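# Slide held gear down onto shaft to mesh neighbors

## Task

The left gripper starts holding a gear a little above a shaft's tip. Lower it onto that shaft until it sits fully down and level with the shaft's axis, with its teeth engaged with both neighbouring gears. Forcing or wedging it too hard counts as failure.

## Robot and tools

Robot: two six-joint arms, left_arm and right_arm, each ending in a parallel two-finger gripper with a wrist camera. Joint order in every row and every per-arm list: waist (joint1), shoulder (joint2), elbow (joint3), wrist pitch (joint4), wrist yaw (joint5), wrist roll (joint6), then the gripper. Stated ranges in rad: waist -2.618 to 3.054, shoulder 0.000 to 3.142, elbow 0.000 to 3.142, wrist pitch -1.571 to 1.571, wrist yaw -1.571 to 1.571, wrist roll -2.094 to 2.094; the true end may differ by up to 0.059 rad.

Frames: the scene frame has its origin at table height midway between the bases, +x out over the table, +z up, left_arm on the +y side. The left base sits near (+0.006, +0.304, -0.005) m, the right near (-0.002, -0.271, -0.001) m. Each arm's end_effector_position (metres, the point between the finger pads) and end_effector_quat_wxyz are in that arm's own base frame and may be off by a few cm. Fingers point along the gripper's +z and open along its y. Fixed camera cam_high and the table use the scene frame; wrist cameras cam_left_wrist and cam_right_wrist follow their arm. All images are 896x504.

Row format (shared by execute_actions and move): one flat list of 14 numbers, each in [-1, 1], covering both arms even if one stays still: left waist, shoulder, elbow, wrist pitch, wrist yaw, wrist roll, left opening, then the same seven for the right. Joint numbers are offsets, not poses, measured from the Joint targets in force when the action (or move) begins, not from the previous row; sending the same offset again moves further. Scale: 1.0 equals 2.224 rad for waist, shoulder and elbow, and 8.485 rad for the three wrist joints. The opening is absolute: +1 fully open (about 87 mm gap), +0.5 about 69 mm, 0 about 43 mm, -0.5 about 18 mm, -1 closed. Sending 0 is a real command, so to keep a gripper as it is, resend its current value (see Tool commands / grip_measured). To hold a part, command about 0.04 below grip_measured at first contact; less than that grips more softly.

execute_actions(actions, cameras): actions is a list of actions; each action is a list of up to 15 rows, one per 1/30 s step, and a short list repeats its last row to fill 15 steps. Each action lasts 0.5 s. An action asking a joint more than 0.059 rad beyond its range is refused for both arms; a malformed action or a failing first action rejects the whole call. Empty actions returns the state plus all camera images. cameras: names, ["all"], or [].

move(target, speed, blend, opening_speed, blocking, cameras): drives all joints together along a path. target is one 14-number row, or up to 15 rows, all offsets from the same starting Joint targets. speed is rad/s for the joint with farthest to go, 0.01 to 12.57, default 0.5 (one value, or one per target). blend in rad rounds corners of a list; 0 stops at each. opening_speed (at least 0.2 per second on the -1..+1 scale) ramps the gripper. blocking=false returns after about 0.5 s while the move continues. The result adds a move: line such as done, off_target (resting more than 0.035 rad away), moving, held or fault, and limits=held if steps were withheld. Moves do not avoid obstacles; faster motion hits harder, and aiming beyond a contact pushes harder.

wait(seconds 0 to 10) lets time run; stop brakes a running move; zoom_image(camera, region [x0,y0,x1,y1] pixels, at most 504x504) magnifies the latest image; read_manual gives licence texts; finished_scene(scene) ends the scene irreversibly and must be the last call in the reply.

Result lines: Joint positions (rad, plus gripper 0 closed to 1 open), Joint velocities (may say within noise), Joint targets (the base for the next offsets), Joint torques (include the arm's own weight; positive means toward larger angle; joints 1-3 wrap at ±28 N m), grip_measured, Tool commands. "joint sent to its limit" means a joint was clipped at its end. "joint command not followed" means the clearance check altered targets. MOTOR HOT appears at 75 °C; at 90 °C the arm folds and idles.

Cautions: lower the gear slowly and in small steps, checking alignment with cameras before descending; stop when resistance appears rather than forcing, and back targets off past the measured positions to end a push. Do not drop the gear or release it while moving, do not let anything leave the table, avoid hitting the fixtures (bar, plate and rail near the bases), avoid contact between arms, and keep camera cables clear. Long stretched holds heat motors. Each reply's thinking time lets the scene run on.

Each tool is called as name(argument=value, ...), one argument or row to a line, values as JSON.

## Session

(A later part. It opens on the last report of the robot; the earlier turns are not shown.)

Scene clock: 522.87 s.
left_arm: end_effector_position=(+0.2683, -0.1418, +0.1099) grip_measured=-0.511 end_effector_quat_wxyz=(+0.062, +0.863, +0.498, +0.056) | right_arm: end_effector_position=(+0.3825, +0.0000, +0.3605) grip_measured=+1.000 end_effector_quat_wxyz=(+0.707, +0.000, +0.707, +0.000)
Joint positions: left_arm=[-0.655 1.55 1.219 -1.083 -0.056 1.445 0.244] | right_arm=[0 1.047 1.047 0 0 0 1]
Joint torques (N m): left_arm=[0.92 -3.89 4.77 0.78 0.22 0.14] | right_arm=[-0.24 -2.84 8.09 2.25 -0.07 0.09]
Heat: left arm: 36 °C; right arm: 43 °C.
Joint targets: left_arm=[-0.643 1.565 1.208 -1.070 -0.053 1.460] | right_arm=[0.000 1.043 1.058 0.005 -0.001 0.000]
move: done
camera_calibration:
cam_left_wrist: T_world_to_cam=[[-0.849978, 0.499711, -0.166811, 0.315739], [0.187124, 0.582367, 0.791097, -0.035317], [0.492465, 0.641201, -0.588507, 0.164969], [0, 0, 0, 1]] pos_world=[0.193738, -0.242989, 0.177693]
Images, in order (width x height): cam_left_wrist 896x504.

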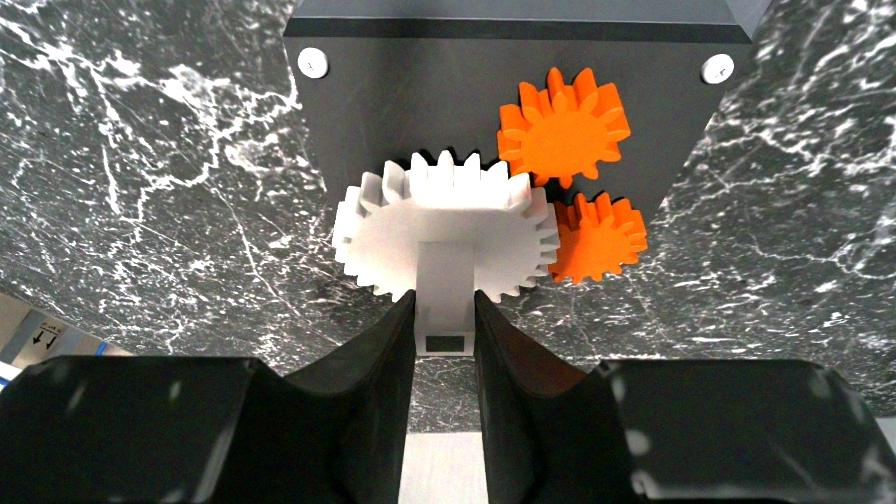

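move(
  target=[0.0002,0.0011,-0.0042,0.0014,0,0,-1,0,0,0,0,0,0,1],
  speed=0.05,
)

move(
  target=[0.0002,0.0011,-0.0042,0.0014,0,0,-1,0,0,0,0,0,0,1],
  speed=0.05,
  cameras=["cam_left_wrist"],
)

zoom_image(
  camera="cam_left_wrist",
  region=[480, 120, 680, 300],
)

Scene clock: 527.47 s.
left_arm: end_effector_position=(+0.2683, -0.1418, +0.1096) grip_measured=-0.511 end_effector_quat_wxyz=(+0.062, +0.863, +0.498, +0.056) | right_arm: end_effector_position=(+0.3825, +0.0000, +0.3605) grip_measured=+1.000 end_effector_quat_wxyz=(+0.707, +0.000, +0.707, +0.000)
Joint positions: left_arm=[-0.655 1.55 1.218 -1.081 -0.056 1.445 0.244] | right_arm=[0 1.047 1.047 0 0 0 1]
Joint torques (N m): left_arm=[1.09 -3.58 4.05 0.92 0.2 0.14] | right_arm=[-0.24 -2.84 8.1 2.25 -0.07 0.09]
Heat: left arm: 35 °C; right arm: 43 °C.
Joint targets: left_arm=[-0.643 1.568 1.198 -1.058 -0.053 1.460] | right_arm=[0.000 1.043 1.058 0.005 -0.001 0.000]
move: done

Scene clock: 528.17 s.
left_arm: end_effector_position=(+0.2684, -0.1418, +0.1092) grip_measured=-0.511 end_effector_quat_wxyz=(+0.062, +0.863, +0.498, +0.056) | right_arm: end_effector_position=(+0.3825, +0.0000, +0.3605) grip_measured=+1.000 end_effector_quat_wxyz=(+0.707, +0.000, +0.707, +0.000)
Joint positions: left_arm=[-0.655 1.55 1.216 -1.079 -0.056 1.445 0.244] | right_arm=[0 1.047 1.047 0 0 0 1]
Joint torques (N m): left_arm=[0.91 -3.62 3.52 0.99 0.19 0.12] | right_arm=[-0.24 -2.84 8.1 2.25 -0.07 0.09]
Heat: left arm: 35 °C; right arm: 43 °C.
Joint targets: left_arm=[-0.642 1.570 1.189 -1.046 -0.053 1.460] | right_arm=[0.000 1.043 1.058 0.005 -0.001 0.000]
move: done
camera_calibration:
cam_left_wrist: T_world_to_cam=[[-0.849852, 0.499673, -0.167568, 0.31581], [0.186666, 0.582729, 0.790938, -0.0345761], [0.492857, 0.640901, -0.588505, 0.164359], [0, 0, 0, 1]] pos_world=[0.193841, -0.242991, 0.176993]
Images, in order (width x height): cam_left_wrist 896x504.

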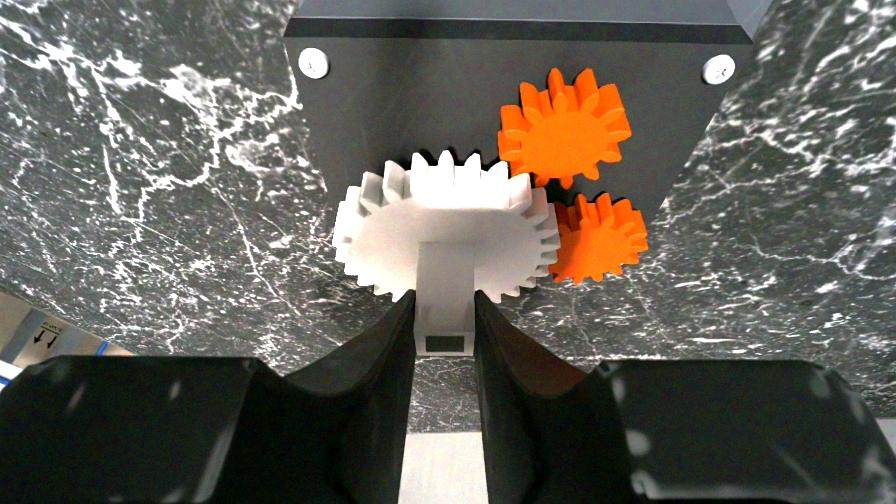

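Scaled by 2.520 from the camera's 896x504 image, which has a finer 1280x720 frame.

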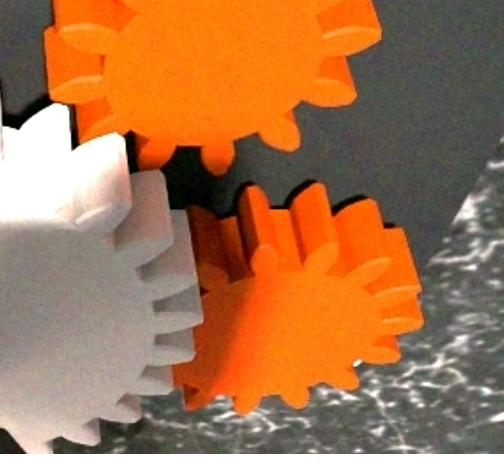

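execute_actions(
  actions=[],
  cameras=["cam_left_wrist"],
)

zoom_image(
  camera="cam_left_wrist",
  region=[380, 60, 680, 300],
)

Scene clock: 552.13 s.
left_arm: end_effector_position=(+0.2684, -0.1418, +0.1092) grip_measured=-0.511 end_effector_quat_wxyz=(+0.062, +0.863, +0.498, +0.056) | right_arm: end_effector_position=(+0.3825, +0.0000, +0.3605) grip_measured=+1.000 end_effector_quat_wxyz=(+0.707, +0.000, +0.707, +0.000)
Joint positions: left_arm=[-0.655 1.55 1.216 -1.079 -0.056 1.445 0.244] | right_arm=[0 1.047 1.047 0 0 0 1]
Joint velocities: within noise
Joint torques (N m): left_arm=[1.05 -3.48 3.49 0.98 0.2 0.13] | right_arm=[-0.24 -2.84 8.09 2.25 -0.07 0.09]
Heat: left arm: 34 °C; right arm: 43 °C.
Joint targets: left_arm=[-0.642 1.570 1.189 -1.046 -0.053 1.460] | right_arm=[0.000 1.043 1.058 0.005 -0.001 0.000]
Tool commands: left_gripper/opening=-1.0 right_gripper/opening=+1.0
camera_calibration:
cam_left_wrist: T_world_to_cam=[[-0.849852, 0.499673, -0.167568, 0.31581], [0.186666, 0.582729, 0.790938, -0.0345761], [0.492857, 0.640901, -0.588505, 0.164359], [0, 0, 0, 1]] pos_world=[0.193841, -0.242991, 0.176993]
Images, in order (width x height): cam_left_wrist 896x504.

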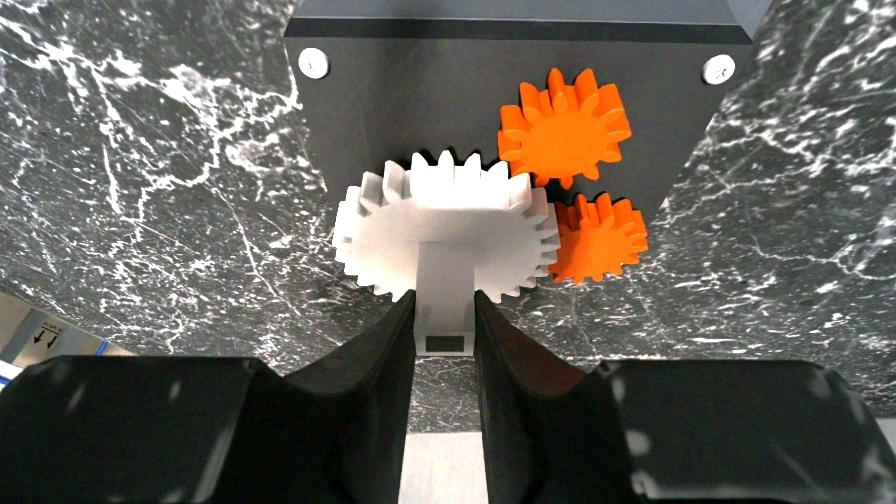

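Scaled by 1.680 from the camera's 896x504 image, which has a finer 1280x720 frame.

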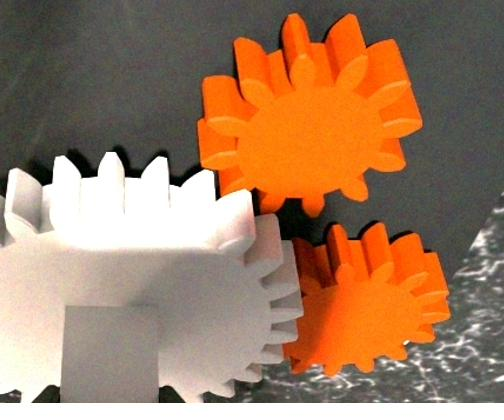

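zoom_image(
  camera="cam_left_wrist",
  region=[490, 130, 610, 290],
)

Scaled by 3.150 from the camera's 896x504 image, which has a finer 1280x720 frame.

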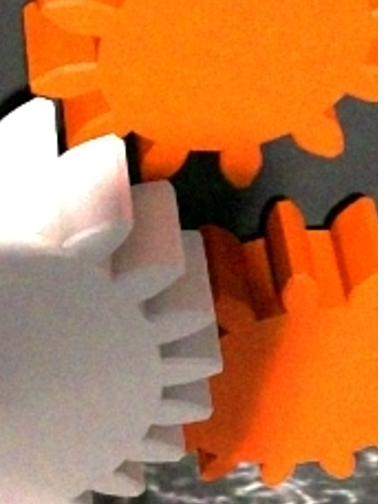

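move(
  target=[
    [0,-0.016,0.0215,-0.0062,0,0.0,-1,0,0,0,0,0,0,1],
    [0,-0.016,0.0215,-0.0062,0,0.0014,-1,0,0,0,0,0,0,1],
    [0,0,0,0,0,0.0014,-1,0,0,0,0,0,0,1],
  ],
  speed=0.1,
)

zoom_image(
  camera="cam_left_wrist",
  region=[490, 130, 610, 290],
)

Scene clock: 564.67 s.
left_arm: end_effector_position=(+0.2683, -0.1418, +0.1091) grip_measured=-0.511 end_effector_quat_wxyz=(+0.061, +0.866, +0.493, +0.056) | right_arm: end_effector_position=(+0.3825, +0.0000, +0.3605) grip_measured=+1.000 end_effector_quat_wxyz=(+0.707, +0.000, +0.707, +0.000)
Joint positions: left_arm=[-0.655 1.55 1.215 -1.081 -0.056 1.455 0.244] | right_arm=[0 1.047 1.047 0 0 0 1]
Joint torques (N m): left_arm=[1.03 -3.44 3.52 0.96 0.21 0.14] | right_arm=[-0.24 -2.84 8.1 2.25 -0.07 0.09]
Heat: left arm: 33 °C; right arm: 43 °C.
Joint targets: left_arm=[-0.642 1.570 1.189 -1.046 -0.053 1.472] | right_arm=[0.000 1.043 1.058 0.005 -0.001 0.000]
move: done

Scaled by 3.150 from the camera's 896x504 image, which has a finer 1280x720 frame.
This view is cut from an older image: the scene may have changed since it was taken.

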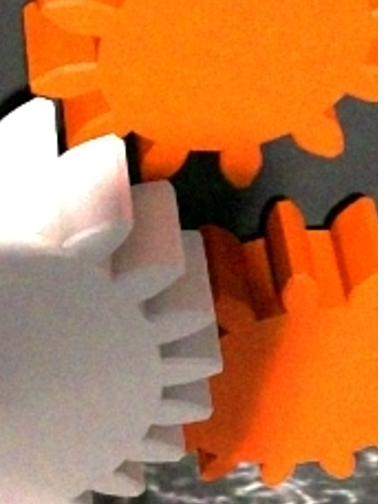

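move(
  target=[
    [0,-0.016,0.0215,-0.0062,0,0.0,-1,0,0,0,0,0,0,1],
    [0.0002,-0.0175,0.0215,-0.0062,0,0.0022,-1,0,0,0,0,0,0,1],
    [-0.0002,-0.0015,0,0,0,0.0022,-1,0,0,0,0,0,0,1],
  ],
  speed=0.15,
  cameras=["cam_left_wrist"],
)

zoom_image(
  camera="cam_left_wrist",
  region=[490, 130, 610, 290],
)

Scene clock: 575.20 s.
left_arm: end_effector_position=(+0.2685, -0.1419, +0.1090) grip_measured=-0.511 end_effector_quat_wxyz=(+0.059, +0.871, +0.485, +0.056) | right_arm: end_effector_position=(+0.3825, +0.0000, +0.3605) grip_measured=+1.000 end_effector_quat_wxyz=(+0.707, +0.000, +0.707, +0.000)
Joint positions: left_arm=[-0.655 1.55 1.215 -1.082 -0.056 1.473 0.244] | right_arm=[0 1.047 1.047 0 0 0 1]
Joint torques (N m): left_arm=[0.96 -3.84 3.45 1.01 0.2 0.16] | right_arm=[-0.24 -2.84 8.09 2.25 -0.07 0.1]
Heat: left arm: 33 °C; right arm: 43 °C.
Joint targets: left_arm=[-0.643 1.567 1.189 -1.046 -0.053 1.491] | right_arm=[0.000 1.043 1.058 0.005 -0.001 0.000]
move: off_target (left_arm); left_arm: the wrist pitch is farthest, 0.036 rad from its target
camera_calibration:
cam_left_wrist: T_world_to_cam=[[-0.835735, 0.524581, -0.162364, 0.315047], [0.204628, 0.57188, 0.794406, -0.0412054], [0.509582, 0.630689, -0.585284, 0.157896], [0, 0, 0, 1]] pos_world=[0.191267, -0.241286, 0.1763]
Images, in order (width x height): cam_left_wrist 896x504.

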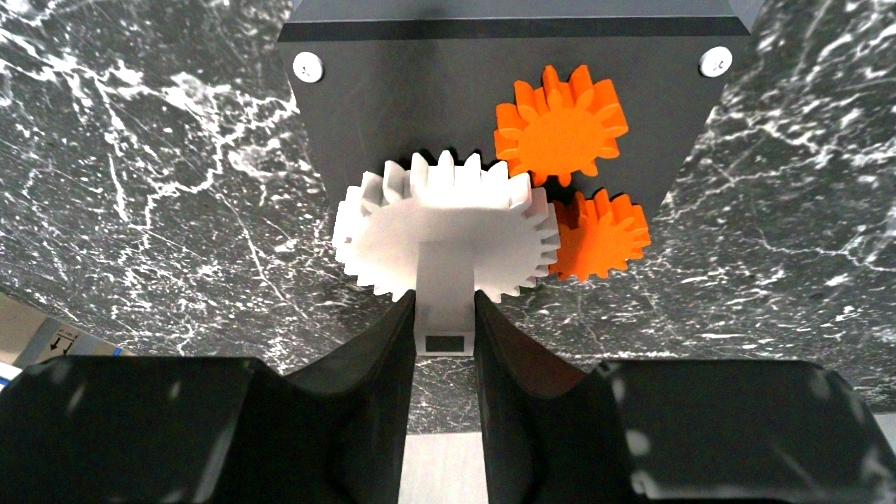

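Scaled by 3.150 from the camera's 896x504 image, which has a finer 1280x720 frame.

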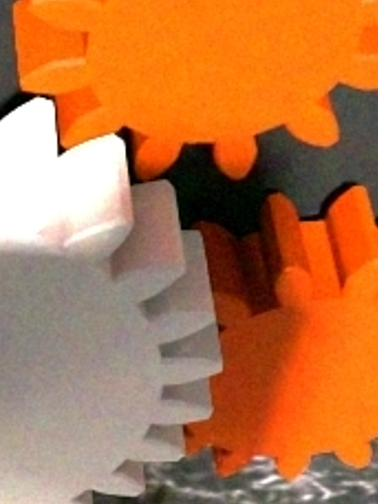

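zoom_image(
  camera="cam_left_wrist",
  region=[540, 180, 660, 290],
)

zoom_image(
  camera="cam_left_wrist",
  region=[490, 60, 640, 200],
)

zoom_image(
  camera="cam_left_wrist",
  region=[320, 140, 570, 310],
)

Scaled by 4.200 from the camera's 896x504 image, which has a finer 1280x720 frame.

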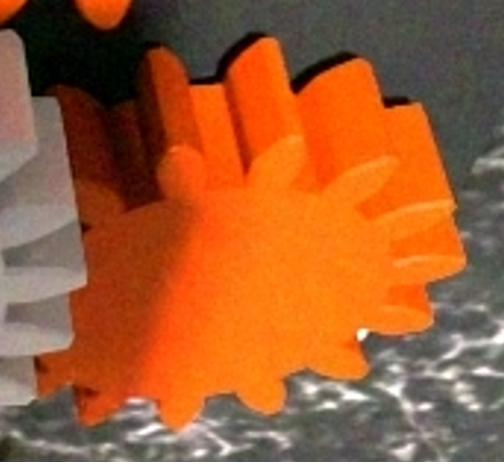

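Scaled by 3.360 from the camera's 896x504 image, which has a finer 1280x720 frame.

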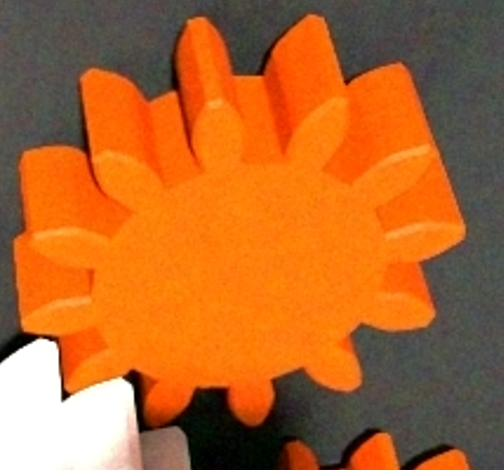

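Scaled by 2.016 from the camera's 896x504 image, which has a finer 1280x720 frame.

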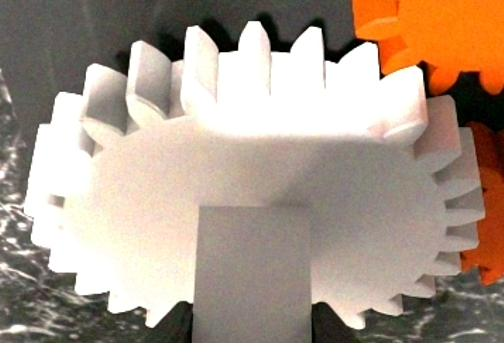

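move(
  target=[
    [0,-0.016,0.0215,-0.0062,0,0.0,-1,0,0,0,0,0,0,1],
    [0.0002,-0.017,0.0215,-0.0062,0,0.0016,-1,0,0,0,0,0,0,1],
    [-0.0001,-0.001,0,0,0,0.0016,-1,0,0,0,0,0,0,1],
    [-0.0001,-0.017,0.0215,-0.0062,0,0.0016,-1,0,0,0,0,0,0,1],
    [-0.0002,-0.018,0.0215,-0.0062,0,0.0032,-1,0,0,0,0,0,0,1],
    [-0.0002,-0.002,0,0,0,0.0032,-1,0,0,0,0,0,0,1],
  ],
  speed=0.15,
  cameras=["cam_left_wrist"],
)

zoom_image(
  camera="cam_left_wrist",
  region=[490, 130, 610, 290],
)

Scene clock: 659.40 s.
left_arm: end_effector_position=(+0.2688, -0.1421, +0.1089) grip_measured=-0.511 end_effector_quat_wxyz=(+0.057, +0.877, +0.474, +0.056) | right_arm: end_effector_position=(+0.3825, +0.0000, +0.3605) grip_measured=+1.000 end_effector_quat_wxyz=(+0.707, +0.000, +0.707, +0.000)
Joint positions: left_arm=[-0.655 1.55 1.214 -1.085 -0.055 1.5 0.244] | right_arm=[0 1.047 1.047 0 0 0 1]
Joint torques (N m): left_arm=[0.98 -4.08 3.59 1.02 0.2 0.14] | right_arm=[-0.24 -2.84 8.1 2.25 -0.07 0.1]
Heat: left arm: 32 °C; right arm: 43 °C.
Joint targets: left_arm=[-0.643 1.563 1.189 -1.046 -0.053 1.518] | right_arm=[0.000 1.043 1.058 0.005 -0.001 0.000]
move: off_target (left_arm); left_arm: the wrist pitch is farthest, 0.039 rad from its target
camera_calibration:
cam_left_wrist: T_world_to_cam=[[-0.821581, 0.547709, -0.158179, 0.314399], [0.220907, 0.561642, 0.797345, -0.0471748], [0.525552, 0.62014, -0.582427, 0.15171], [0, 0, 0, 1]] pos_world=[0.188994, -0.239785, 0.175706]
Images, in order (width x height): cam_left_wrist 896x504.

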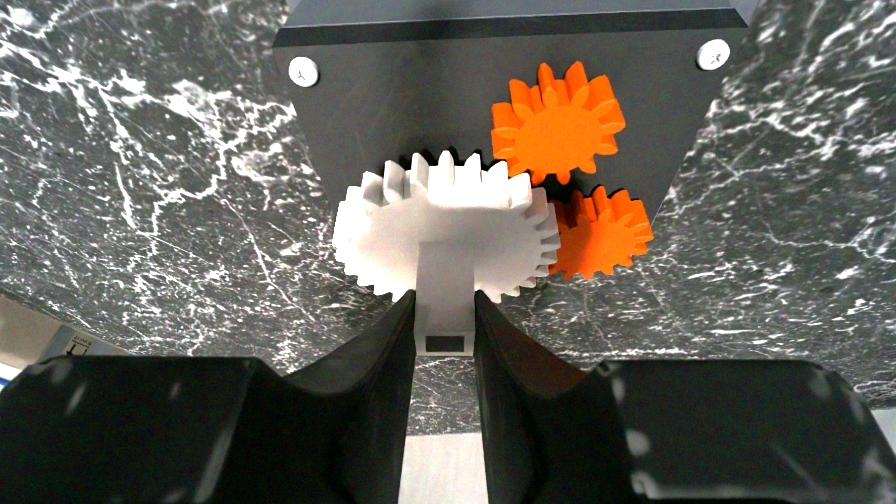

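Scaled by 3.150 from the camera's 896x504 image, which has a finer 1280x720 frame.

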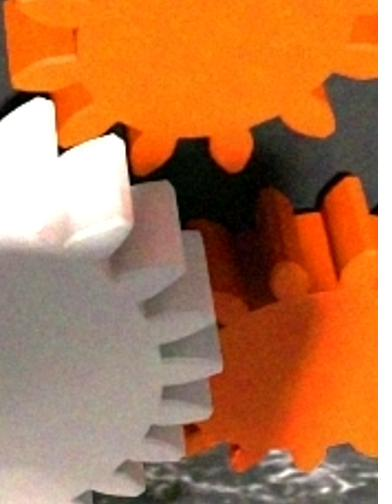

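move(
  target=[
    [0,-0.016,0.0215,-0.0062,0,0.0,-1,0,0,0,0,0,0,1],
    [0.0002,-0.017,0.0215,-0.0062,0,0.0014,-1,0,0,0,0,0,0,1],
    [-0.0001,-0.001,0,0,0,0.0014,-1,0,0,0,0,0,0,1],
    [-0.0001,-0.017,0.0215,-0.0062,0,0.0014,-1,0,0,0,0,0,0,1],
    [-0.0002,-0.018,0.0215,-0.0062,0,0.0028,-1,0,0,0,0,0,0,1],
    [-0.0002,-0.002,0,0,0,0.0028,-1,0,0,0,0,0,0,1],
  ],
  speed=0.15,
  cameras=["cam_left_wrist"],
)

zoom_image(
  camera="cam_left_wrist",
  region=[490, 130, 610, 290],
)

Scene clock: 670.30 s.
left_arm: end_effector_position=(+0.2689, -0.1422, +0.1088) grip_measured=-0.511 end_effector_quat_wxyz=(+0.056, +0.883, +0.463, +0.056) | right_arm: end_effector_position=(+0.3825, +0.0000, +0.3605) grip_measured=+1.000 end_effector_quat_wxyz=(+0.707, +0.000, +0.707, +0.000)
Joint positions: left_arm=[-0.655 1.549 1.213 -1.087 -0.055 1.524 0.244] | right_arm=[0 1.047 1.047 0 0 0 1]
Joint torques (N m): left_arm=[0.92 -4.41 3.63 1.03 0.2 0.16] | right_arm=[-0.24 -2.84 8.1 2.25 -0.07 0.1]
Heat: left arm: 33 °C; right arm: 43 °C.
Joint targets: left_arm=[-0.644 1.558 1.189 -1.046 -0.053 1.542] | right_arm=[0.000 1.043 1.058 0.005 -0.001 0.000]
move: off_target (left_arm); left_arm: the wrist pitch is farthest, 0.041 rad from its target
camera_calibration:
cam_left_wrist: T_world_to_cam=[[-0.808904, 0.567198, -0.154796, 0.313613], [0.234535, 0.552723, 0.799681, -0.0522136], [0.539136, 0.61056, -0.580128, 0.146365], [0, 0, 0, 1]] pos_world=[0.187018, -0.238386, 0.175211]
Images, in order (width x height): cam_left_wrist 896x504.

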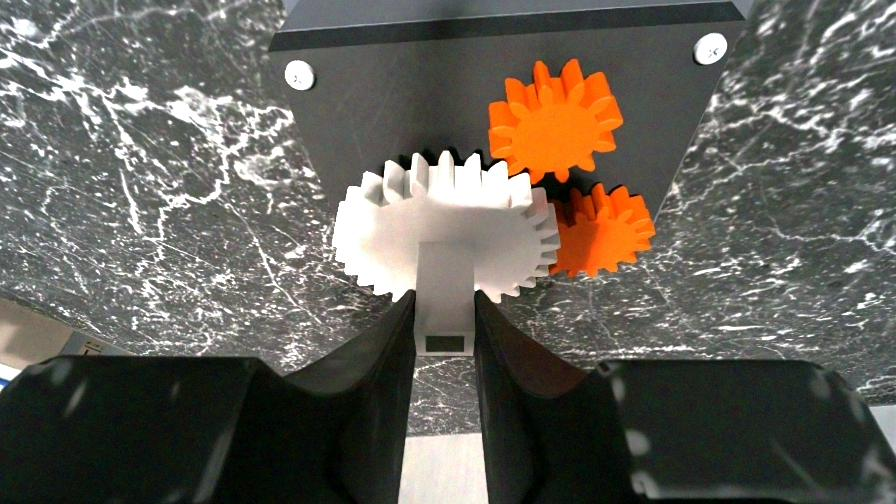

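Scaled by 3.150 from the camera's 896x504 image, which has a finer 1280x720 frame.

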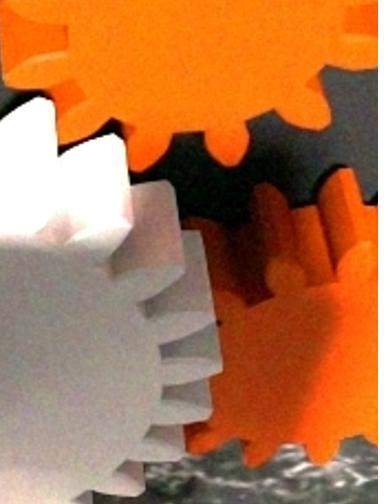

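move(
  target=[0.0002,0.0045,-0.0028,0.0,0,0,-1,0,0,0,0,0,0,1],
  speed=0.05,
)

Scene clock: 678.53 s.
left_arm: end_effector_position=(+0.2689, -0.1421, +0.1085) grip_measured=-0.511 end_effector_quat_wxyz=(+0.055, +0.883, +0.463, +0.056) | right_arm: end_effector_position=(+0.3825, +0.0000, +0.3605) grip_measured=+1.000 end_effector_quat_wxyz=(+0.707, +0.000, +0.707, +0.000)
Joint positions: left_arm=[-0.655 1.549 1.212 -1.086 -0.055 1.525 0.244] | right_arm=[0 1.047 1.047 0 0 0 1]
Joint torques (N m): left_arm=[0.99 -3.58 3.25 1.03 0.21 0.12] | right_arm=[-0.24 -2.84 8.09 2.25 -0.07 0.09]
Heat: left arm: 32 °C; right arm: 43 °C.
Joint targets: left_arm=[-0.643 1.568 1.183 -1.046 -0.053 1.541] | right_arm=[0.000 1.043 1.058 0.005 -0.001 0.000]
move: off_target (left_arm); left_arm: the wrist pitch is farthest, 0.040 rad from its target

move(
  target=[0.0002,0.0035,-0.0014,0.0,0,0.0022,-1,0,0,0,0,0,0,1],
  speed=0.04,
  cameras=["cam_left_wrist"],
)

zoom_image(
  camera="cam_left_wrist",
  region=[490, 130, 610, 290],
)

Scene clock: 682.80 s.
left_arm: end_effector_position=(+0.2691, -0.1422, +0.1082) grip_measured=-0.511 end_effector_quat_wxyz=(+0.054, +0.886, +0.456, +0.056) | right_arm: end_effector_position=(+0.3825, +0.0000, +0.3605) grip_measured=+1.000 end_effector_quat_wxyz=(+0.707, +0.000, +0.707, +0.000)
Joint positions: left_arm=[-0.655 1.549 1.21 -1.086 -0.055 1.54 0.244] | right_arm=[0 1.047 1.047 0 0 0 1]
Joint torques (N m): left_arm=[0.92 -3.06 3.15 1.02 0.19 0.21] | right_arm=[-0.24 -2.84 8.1 2.25 -0.07 0.09]
Heat: left arm: 32 °C; right arm: 43 °C.
Joint targets: left_arm=[-0.643 1.576 1.180 -1.046 -0.053 1.560] | right_arm=[0.000 1.043 1.058 0.005 -0.001 0.000]
move: off_target (left_arm); left_arm: the wrist pitch is farthest, 0.040 rad from its target
camera_calibration:
cam_left_wrist: T_world_to_cam=[[-0.799948, 0.580461, -0.152146, 0.312812], [0.243816, 0.546083, 0.801466, -0.0553357], [0.548304, 0.604035, -0.578363, 0.142422], [0, 0, 0, 1]] pos_world=[0.185634, -0.237385, 0.174314]
Images, in order (width x height): cam_left_wrist 896x504.

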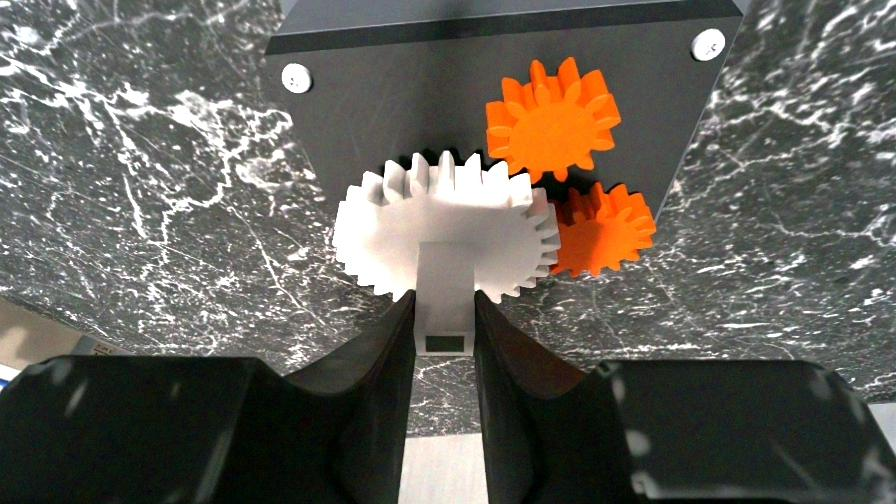

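Scaled by 3.150 from the camera's 896x504 image, which has a finer 1280x720 frame.

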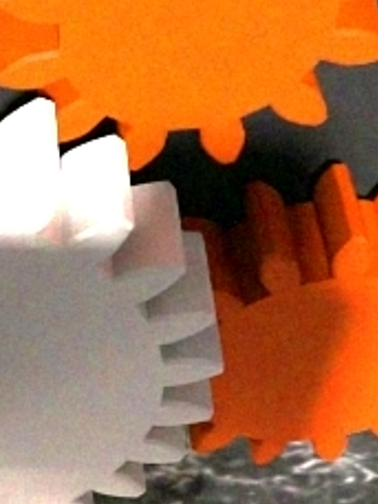

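execute_actions(
  actions=[],
)

zoom_image(
  camera="cam_left_wrist",
  region=[530, 180, 620, 290],
)

Scene clock: 693.70 s.
left_arm: end_effector_position=(+0.2691, -0.1422, +0.1082) grip_measured=-0.511 end_effector_quat_wxyz=(+0.054, +0.887, +0.456, +0.056) | right_arm: end_effector_position=(+0.3825, +0.0000, +0.3605) grip_measured=+1.000 end_effector_quat_wxyz=(+0.707, +0.000, +0.707, +0.000)
Joint positions: left_arm=[-0.655 1.549 1.21 -1.086 -0.055 1.54 0.244] | right_arm=[0 1.047 1.047 0 0 0 1]
Joint velocities: within noise
Joint torques (N m): left_arm=[0.92 -3.03 3.14 1.03 0.18 0.16] | right_arm=[-0.24 -2.84 8.09 2.25 -0.07 0.09]
Heat: left arm: 32 °C; right arm: 43 °C.
Joint targets: left_arm=[-0.643 1.576 1.180 -1.046 -0.053 1.560] | right_arm=[0.000 1.043 1.058 0.005 -0.001 0.000]
Tool commands: left_gripper/opening=-1.0 right_gripper/opening=+1.0
camera_calibration:
cam_left_wrist: T_world_to_cam=[[-0.799734, 0.580756, -0.152144, 0.312784], [0.243977, 0.545947, 0.801509, -0.0554604], [0.548544, 0.603875, -0.578303, 0.142268], [0, 0, 0, 1]] pos_world=[0.185635, -0.237285, 0.174314]

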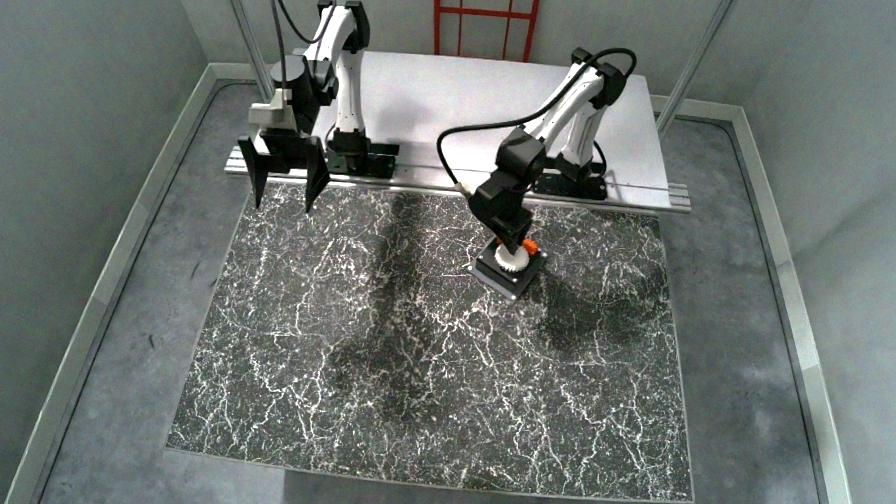

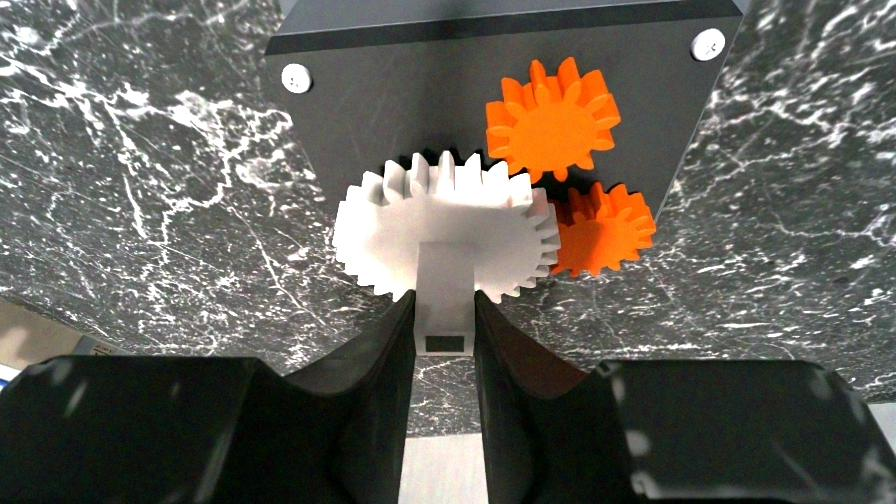

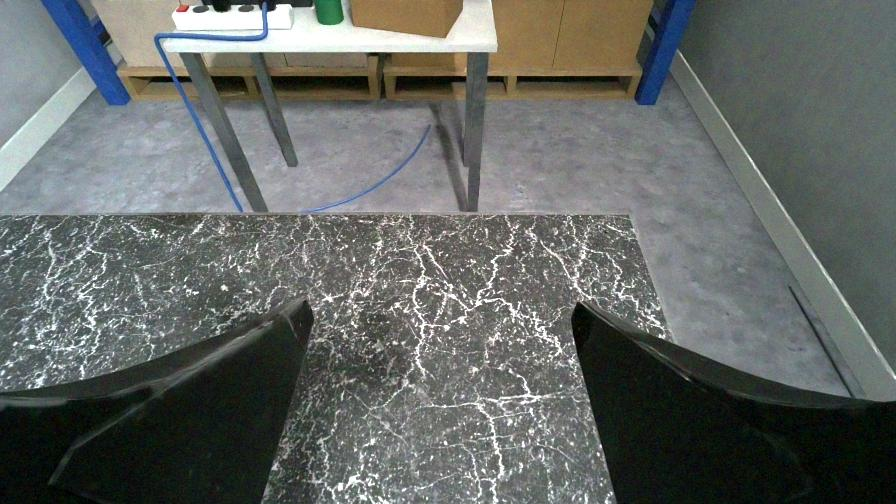

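Scaled by 4.582 from the camera's 896x504 image, which has a finer 1280x720 frame.

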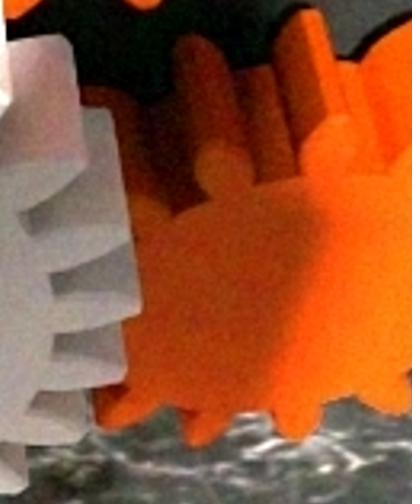

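zoom_image(
  camera="cam_left_wrist",
  region=[480, 50, 630, 200],
)

Scaled by 3.360 from the camera's 896x504 image, which has a finer 1280x720 frame.

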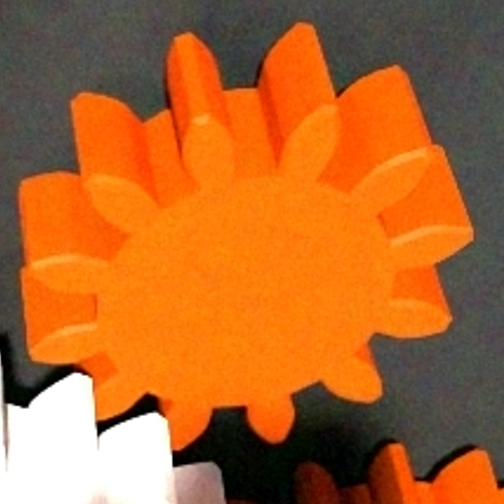

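move(
  target=[
    [0,0,0,0,0,-0.0048,-1,0,0,0,0,0,0,1],
    [0,0.002,-0.001,0.0,0,-0.0065,-1,0,0,0,0,0,0,1],
  ],
  speed=0.05,
)

Scene clock: 749.00 s.
left_arm: end_effector_position=(+0.2686, -0.1419, +0.1081) grip_measured=-0.511 end_effector_quat_wxyz=(+0.055, +0.883, +0.463, +0.056) | right_arm: end_effector_position=(+0.3825, +0.0000, +0.3605) grip_measured=+1.000 end_effector_quat_wxyz=(+0.707, +0.000, +0.707, +0.000)
Joint positions: left_arm=[-0.655 1.549 1.21 -1.086 -0.055 1.525 0.244] | right_arm=[0 1.047 1.047 0 0 0 1]
Joint torques (N m): left_arm=[1.02 -2.61 2.95 1.02 0.18 -0.27] | right_arm=[-0.24 -2.84 8.1 2.25 -0.07 0.09]
Heat: left arm: 31 °C; right arm: 44 °C.
Joint targets: left_arm=[-0.643 1.580 1.177 -1.046 -0.053 1.505] | right_arm=[0.000 1.043 1.058 0.005 -0.001 0.000]
move: off_target (left_arm); left_arm: the wrist pitch is farthest, 0.040 rad from its target

move(
  target=[
    [0.0,0.004,0.0,-0.0024,0,0,-1,0,0,0,0,0,0,1],
  ],
  speed=0.05,
)

Scene clock: 755.13 s.
left_arm: end_effector_position=(+0.2686, -0.1419, +0.1081) grip_measured=-0.511 end_effector_quat_wxyz=(+0.055, +0.883, +0.463, +0.056) | right_arm: end_effector_position=(+0.3825, +0.0000, +0.3605) grip_measured=+1.000 end_effector_quat_wxyz=(+0.707, +0.000, +0.707, +0.000)
Joint positions: left_arm=[-0.655 1.549 1.21 -1.086 -0.055 1.525 0.244] | right_arm=[0 1.047 1.047 0 0 0 1]
Joint torques (N m): left_arm=[1.01 -1.87 2.92 0.83 0.18 -0.25] | right_arm=[-0.24 -2.84 8.1 2.25 -0.07 0.09]
Heat: left arm: 31 °C; right arm: 44 °C.
Joint targets: left_arm=[-0.643 1.589 1.177 -1.066 -0.053 1.505] | right_arm=[0.000 1.043 1.058 0.005 -0.001 0.000]
move: off_target (left_arm); left_arm: the shoulder is farthest, 0.040 rad from its target

move(
  target=[
    [0.0,-0.010,0.004,0.0,0,0,-1,0,0,0,0,0,0,1],
  ],
  speed=0.05,
  cameras=["cam_left_wrist"],
)

zoom_image(
  camera="cam_left_wrist",
  region=[480, 50, 630, 200],
)

zoom_image(
  camera="cam_left_wrist",
  region=[540, 180, 660, 290],
)

zoom_image(
  camera="cam_left_wrist",
  region=[480, 140, 570, 220],
)

Scene clock: 806.33 s.
left_arm: end_effector_position=(+0.2686, -0.1419, +0.1081) grip_measured=-0.511 end_effector_quat_wxyz=(+0.055, +0.883, +0.463, +0.056) | right_arm: end_effector_position=(+0.3825, +0.0000, +0.3605) grip_measured=+1.000 end_effector_quat_wxyz=(+0.707, +0.000, +0.707, +0.000)
Joint positions: left_arm=[-0.655 1.549 1.21 -1.086 -0.055 1.525 0.244] | right_arm=[0 1.047 1.047 0 0 0 1]
Joint torques (N m): left_arm=[1.05 -3.67 3.62 0.82 0.19 -0.24] | right_arm=[-0.24 -2.82 8.1 2.25 -0.07 0.1]
Heat: left arm: 31 °C; right arm: 44 °C.
Joint targets: left_arm=[-0.643 1.567 1.186 -1.066 -0.053 1.505] | right_arm=[0.000 1.043 1.058 0.005 -0.001 0.000]
move: done
camera_calibration:
cam_left_wrist: T_world_to_cam=[[-0.808471, 0.568226, -0.153277, 0.312906], [0.235986, 0.551571, 0.80005, -0.0523368], [0.539153, 0.610646, -0.580023, 0.14599], [0, 0, 0, 1]] pos_world=[0.186615, -0.238082, 0.174511]
Images, in order (width x height): cam_left_wrist 896x504.

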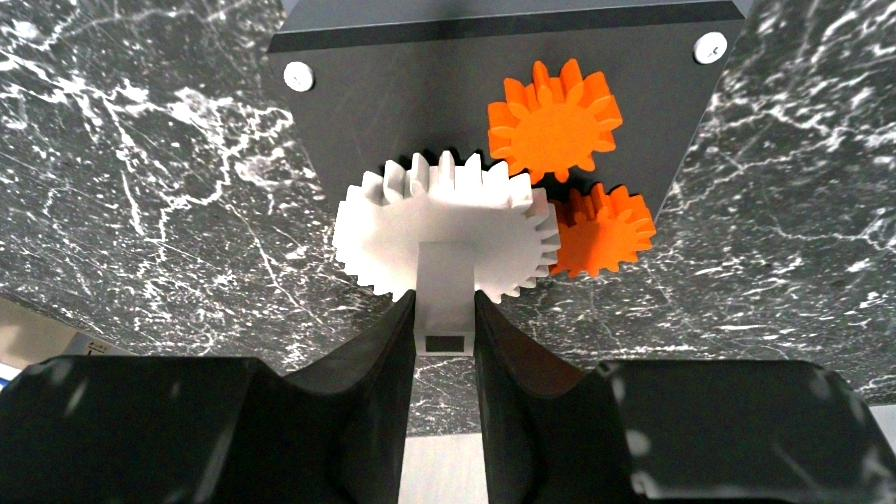

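Scaled by 3.360 from the camera's 896x504 image, which has a finer 1280x720 frame.

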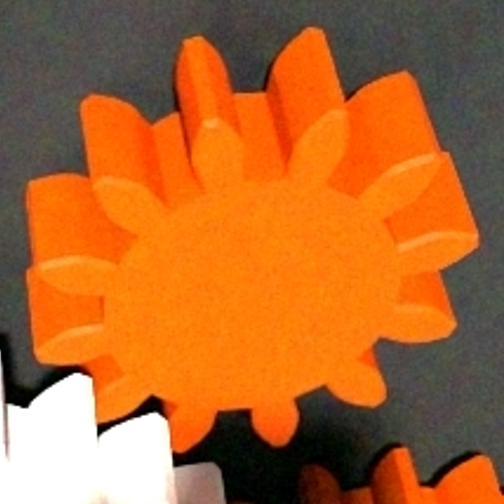

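Scaled by 4.200 from the camera's 896x504 image, which has a finer 1280x720 frame.

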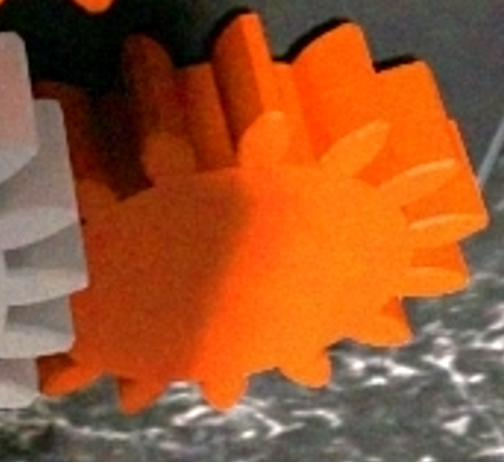

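Scaled by 5.600 from the camera's 896x504 image, which has a finer 1280x720 frame.

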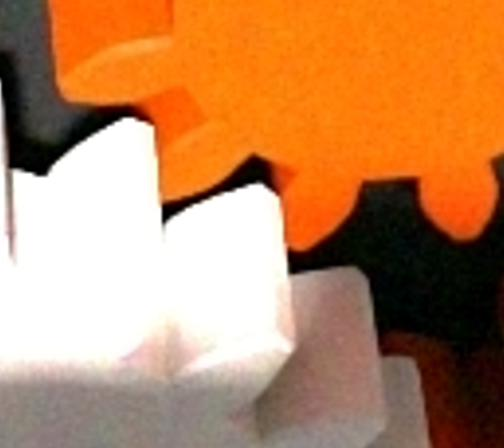

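move(
  target=[
    [0,-0.014,0.021,-0.005,0,0.0,-1,0,0,0,0,0,0,1],
    [0,-0.014,0.021,-0.005,0,-0.001,-1,0,0,0,0,0,0,1],
    [0,0.002,-0.003,0.0012,0,-0.001,-1,0,0,0,0,0,0,1],
    [0,-0.014,0.021,-0.005,0,-0.001,-1,0,0,0,0,0,0,1],
    [0,-0.014,0.021,-0.005,0,-0.002,-1,0,0,0,0,0,0,1],
    [0,0.002,-0.003,0.0012,0,-0.002,-1,0,0,0,0,0,0,1],
  ],
  speed=0.15,
  cameras=["cam_left_wrist"],
)

zoom_image(
  camera="cam_left_wrist",
  region=[480, 140, 570, 220],
)

Scene clock: 843.40 s.
left_arm: end_effector_position=(+0.2685, -0.1419, +0.1084) grip_measured=-0.511 end_effector_quat_wxyz=(+0.057, +0.878, +0.472, +0.056) | right_arm: end_effector_position=(+0.3825, +0.0000, +0.3605) grip_measured=+1.000 end_effector_quat_wxyz=(+0.707, +0.000, +0.707, +0.000)
Joint positions: left_arm=[-0.655 1.549 1.212 -1.084 -0.055 1.504 0.244] | right_arm=[0 1.047 1.047 0 0 0 1]
Joint torques (N m): left_arm=[0.95 -3.44 3.06 0.93 0.18 -0.19] | right_arm=[-0.24 -2.84 8.1 2.25 -0.06 0.09]
Heat: left arm: 31 °C; right arm: 44 °C.
Joint targets: left_arm=[-0.643 1.572 1.180 -1.056 -0.053 1.488] | right_arm=[0.000 1.043 1.058 0.005 -0.001 0.000]
move: done
camera_calibration:
cam_left_wrist: T_world_to_cam=[[-0.81964, 0.550973, -0.156904, 0.313801], [0.223759, 0.56003, 0.797683, -0.0478518], [0.527372, 0.618705, -0.582308, 0.150778], [0, 0, 0, 1]] pos_world=[0.188395, -0.239384, 0.175206]
Images, in order (width x height): cam_left_wrist 896x504.

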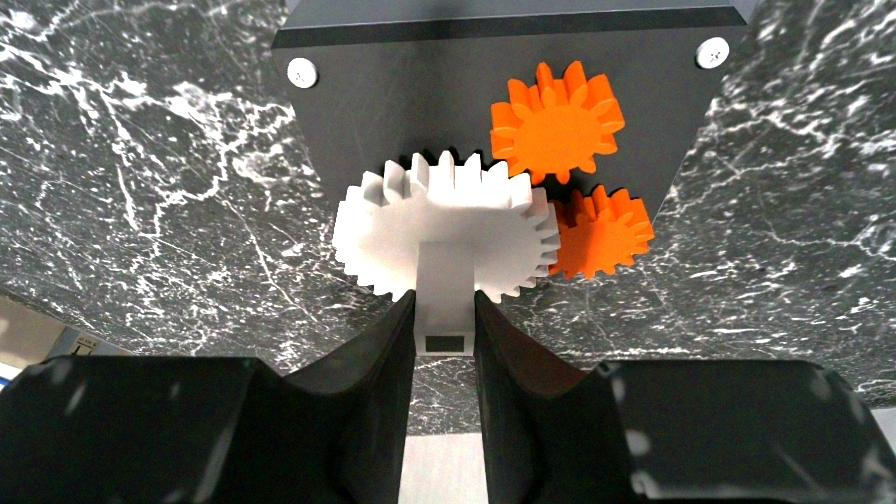

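Scaled by 5.600 from the camera's 896x504 image, which has a finer 1280x720 frame.

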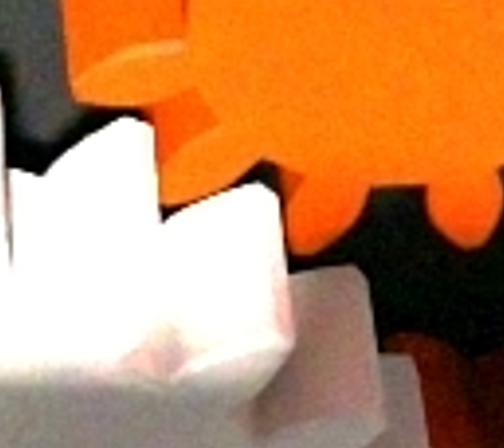

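move(
  target=[
    [0,-0.016,0.024,-0.006,0,0.0,-1,0,0,0,0,0,0,1],
    [0,-0.016,0.024,-0.006,0,-0.0007,-1,0,0,0,0,0,0,1],
    [0,0.001,-0.001,0.000,0,-0.0007,-1,0,0,0,0,0,0,1],
    [0,-0.016,0.024,-0.006,0,-0.0007,-1,0,0,0,0,0,0,1],
    [0,-0.016,0.024,-0.006,0,-0.0014,-1,0,0,0,0,0,0,1],
    [0,0.001,-0.001,0.000,0,-0.0014,-1,0,0,0,0,0,0,1],
  ],
  speed=0.15,
  cameras=["cam_left_wrist"],
)

zoom_image(
  camera="cam_left_wrist",
  region=[480, 140, 570, 220],
)

zoom_image(
  camera="cam_left_wrist",
  region=[540, 180, 660, 290],
)

Scene clock: 854.47 s.
left_arm: end_effector_position=(+0.2683, -0.1418, +0.1083) grip_measured=-0.511 end_effector_quat_wxyz=(+0.058, +0.875, +0.477, +0.056) | right_arm: end_effector_position=(+0.3825, +0.0000, +0.3605) grip_measured=+1.000 end_effector_quat_wxyz=(+0.707, +0.000, +0.707, +0.000)
Joint positions: left_arm=[-0.655 1.549 1.212 -1.083 -0.055 1.493 0.244] | right_arm=[0 1.047 1.047 0 0 0 1]
Joint torques (N m): left_arm=[0.99 -3.11 2.84 0.92 0.17 -0.24] | right_arm=[-0.23 -2.84 8.1 2.25 -0.07 0.09]
Heat: left arm: 31 °C; right arm: 44 °C.
Joint targets: left_arm=[-0.643 1.574 1.178 -1.056 -0.053 1.476] | right_arm=[0.000 1.043 1.058 0.005 -0.001 0.000]
move: done
camera_calibration:
cam_left_wrist: T_world_to_cam=[[-0.825757, 0.541309, -0.158461, 0.313986], [0.21719, 0.56445, 0.796383, -0.0452595], [0.520533, 0.623202, -0.583665, 0.15335], [0, 0, 0, 1]] pos_world=[0.189282, -0.239985, 0.175303]
Images, in order (width x height): cam_left_wrist 896x504.

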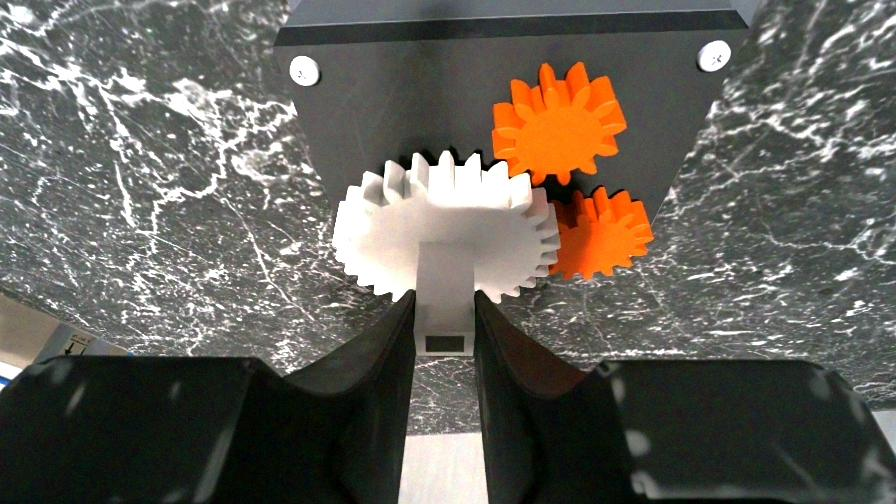

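Scaled by 5.600 from the camera's 896x504 image, which has a finer 1280x720 frame.

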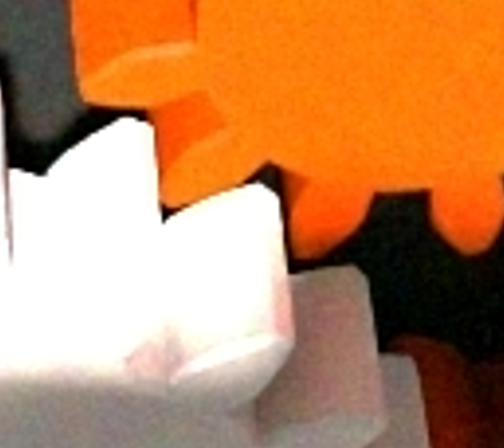

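Scaled by 4.200 from the camera's 896x504 image, which has a finer 1280x720 frame.

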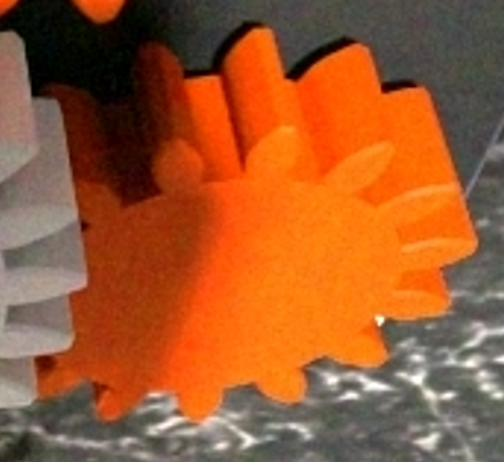

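move(
  target=[
    [0,-0.016,0.024,-0.006,0,0.0,-1,0,0,0,0,0,0,1],
    [0,-0.016,0.024,-0.006,0,-0.0007,-1,0,0,0,0,0,0,1],
    [0,0.001,-0.001,0.000,0,-0.0007,-1,0,0,0,0,0,0,1],
    [0,-0.016,0.024,-0.006,0,-0.0007,-1,0,0,0,0,0,0,1],
    [0,-0.016,0.024,-0.006,0,-0.0014,-1,0,0,0,0,0,0,1],
    [0,0.001,-0.001,0.000,0,-0.0014,-1,0,0,0,0,0,0,1],
  ],
  speed=0.15,
  cameras=["cam_left_wrist"],
)

zoom_image(
  camera="cam_left_wrist",
  region=[480, 140, 570, 220],
)

zoom_image(
  camera="cam_left_wrist",
  region=[540, 180, 660, 290],
)

Scene clock: 864.53 s.
left_arm: end_effector_position=(+0.2681, -0.1417, +0.1083) grip_measured=-0.511 end_effector_quat_wxyz=(+0.058, +0.873, +0.482, +0.055) | right_arm: end_effector_position=(+0.3825, +0.0000, +0.3605) grip_measured=+1.000 end_effector_quat_wxyz=(+0.707, +0.000, +0.707, +0.000)
Joint positions: left_arm=[-0.655 1.549 1.212 -1.082 -0.055 1.482 0.244] | right_arm=[0 1.047 1.047 0 0 0 1]
Joint torques (N m): left_arm=[0.98 -2.91 2.58 0.9 0.16 -0.2] | right_arm=[-0.24 -2.84 8.1 2.25 -0.07 0.09]
Heat: left arm: 31 °C; right arm: 44 °C.
Joint targets: left_arm=[-0.643 1.576 1.175 -1.056 -0.053 1.464] | right_arm=[0.000 1.043 1.058 0.005 -0.001 0.000]
move: off_target (left_arm); left_arm: the elbow is farthest, 0.036 rad from its target
camera_calibration:
cam_left_wrist: T_world_to_cam=[[-0.831549, 0.531882, -0.160088, 0.314248], [0.210687, 0.568703, 0.795103, -0.042729], [0.513943, 0.627438, -0.584965, 0.15594], [0, 0, 0, 1]] pos_world=[0.190171, -0.240686, 0.175501]
Images, in order (width x height): cam_left_wrist 896x504.

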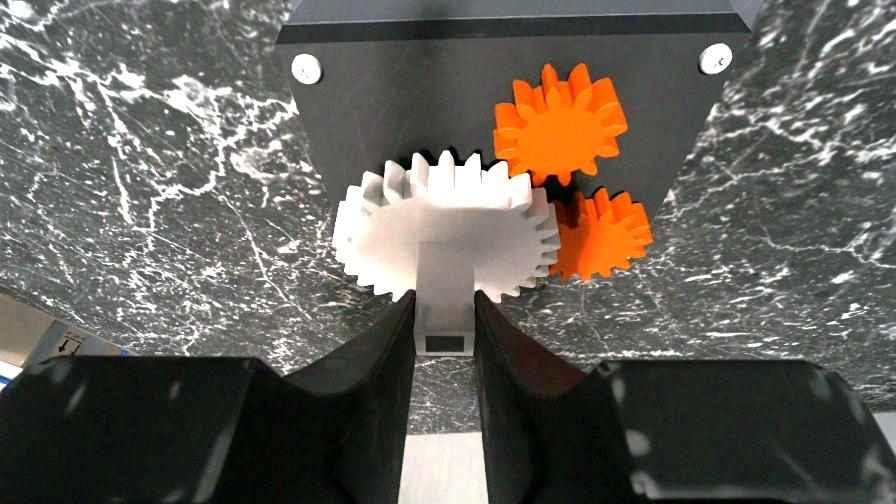

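Scaled by 5.600 from the camera's 896x504 image, which has a finer 1280x720 frame.

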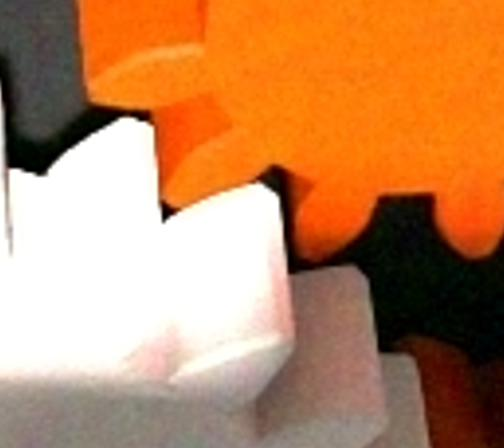

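Scaled by 4.200 from the camera's 896x504 image, which has a finer 1280x720 frame.

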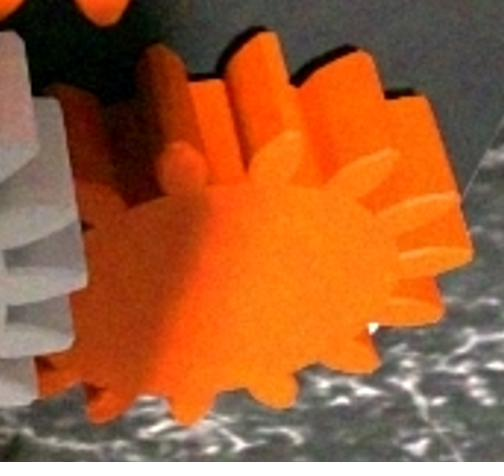

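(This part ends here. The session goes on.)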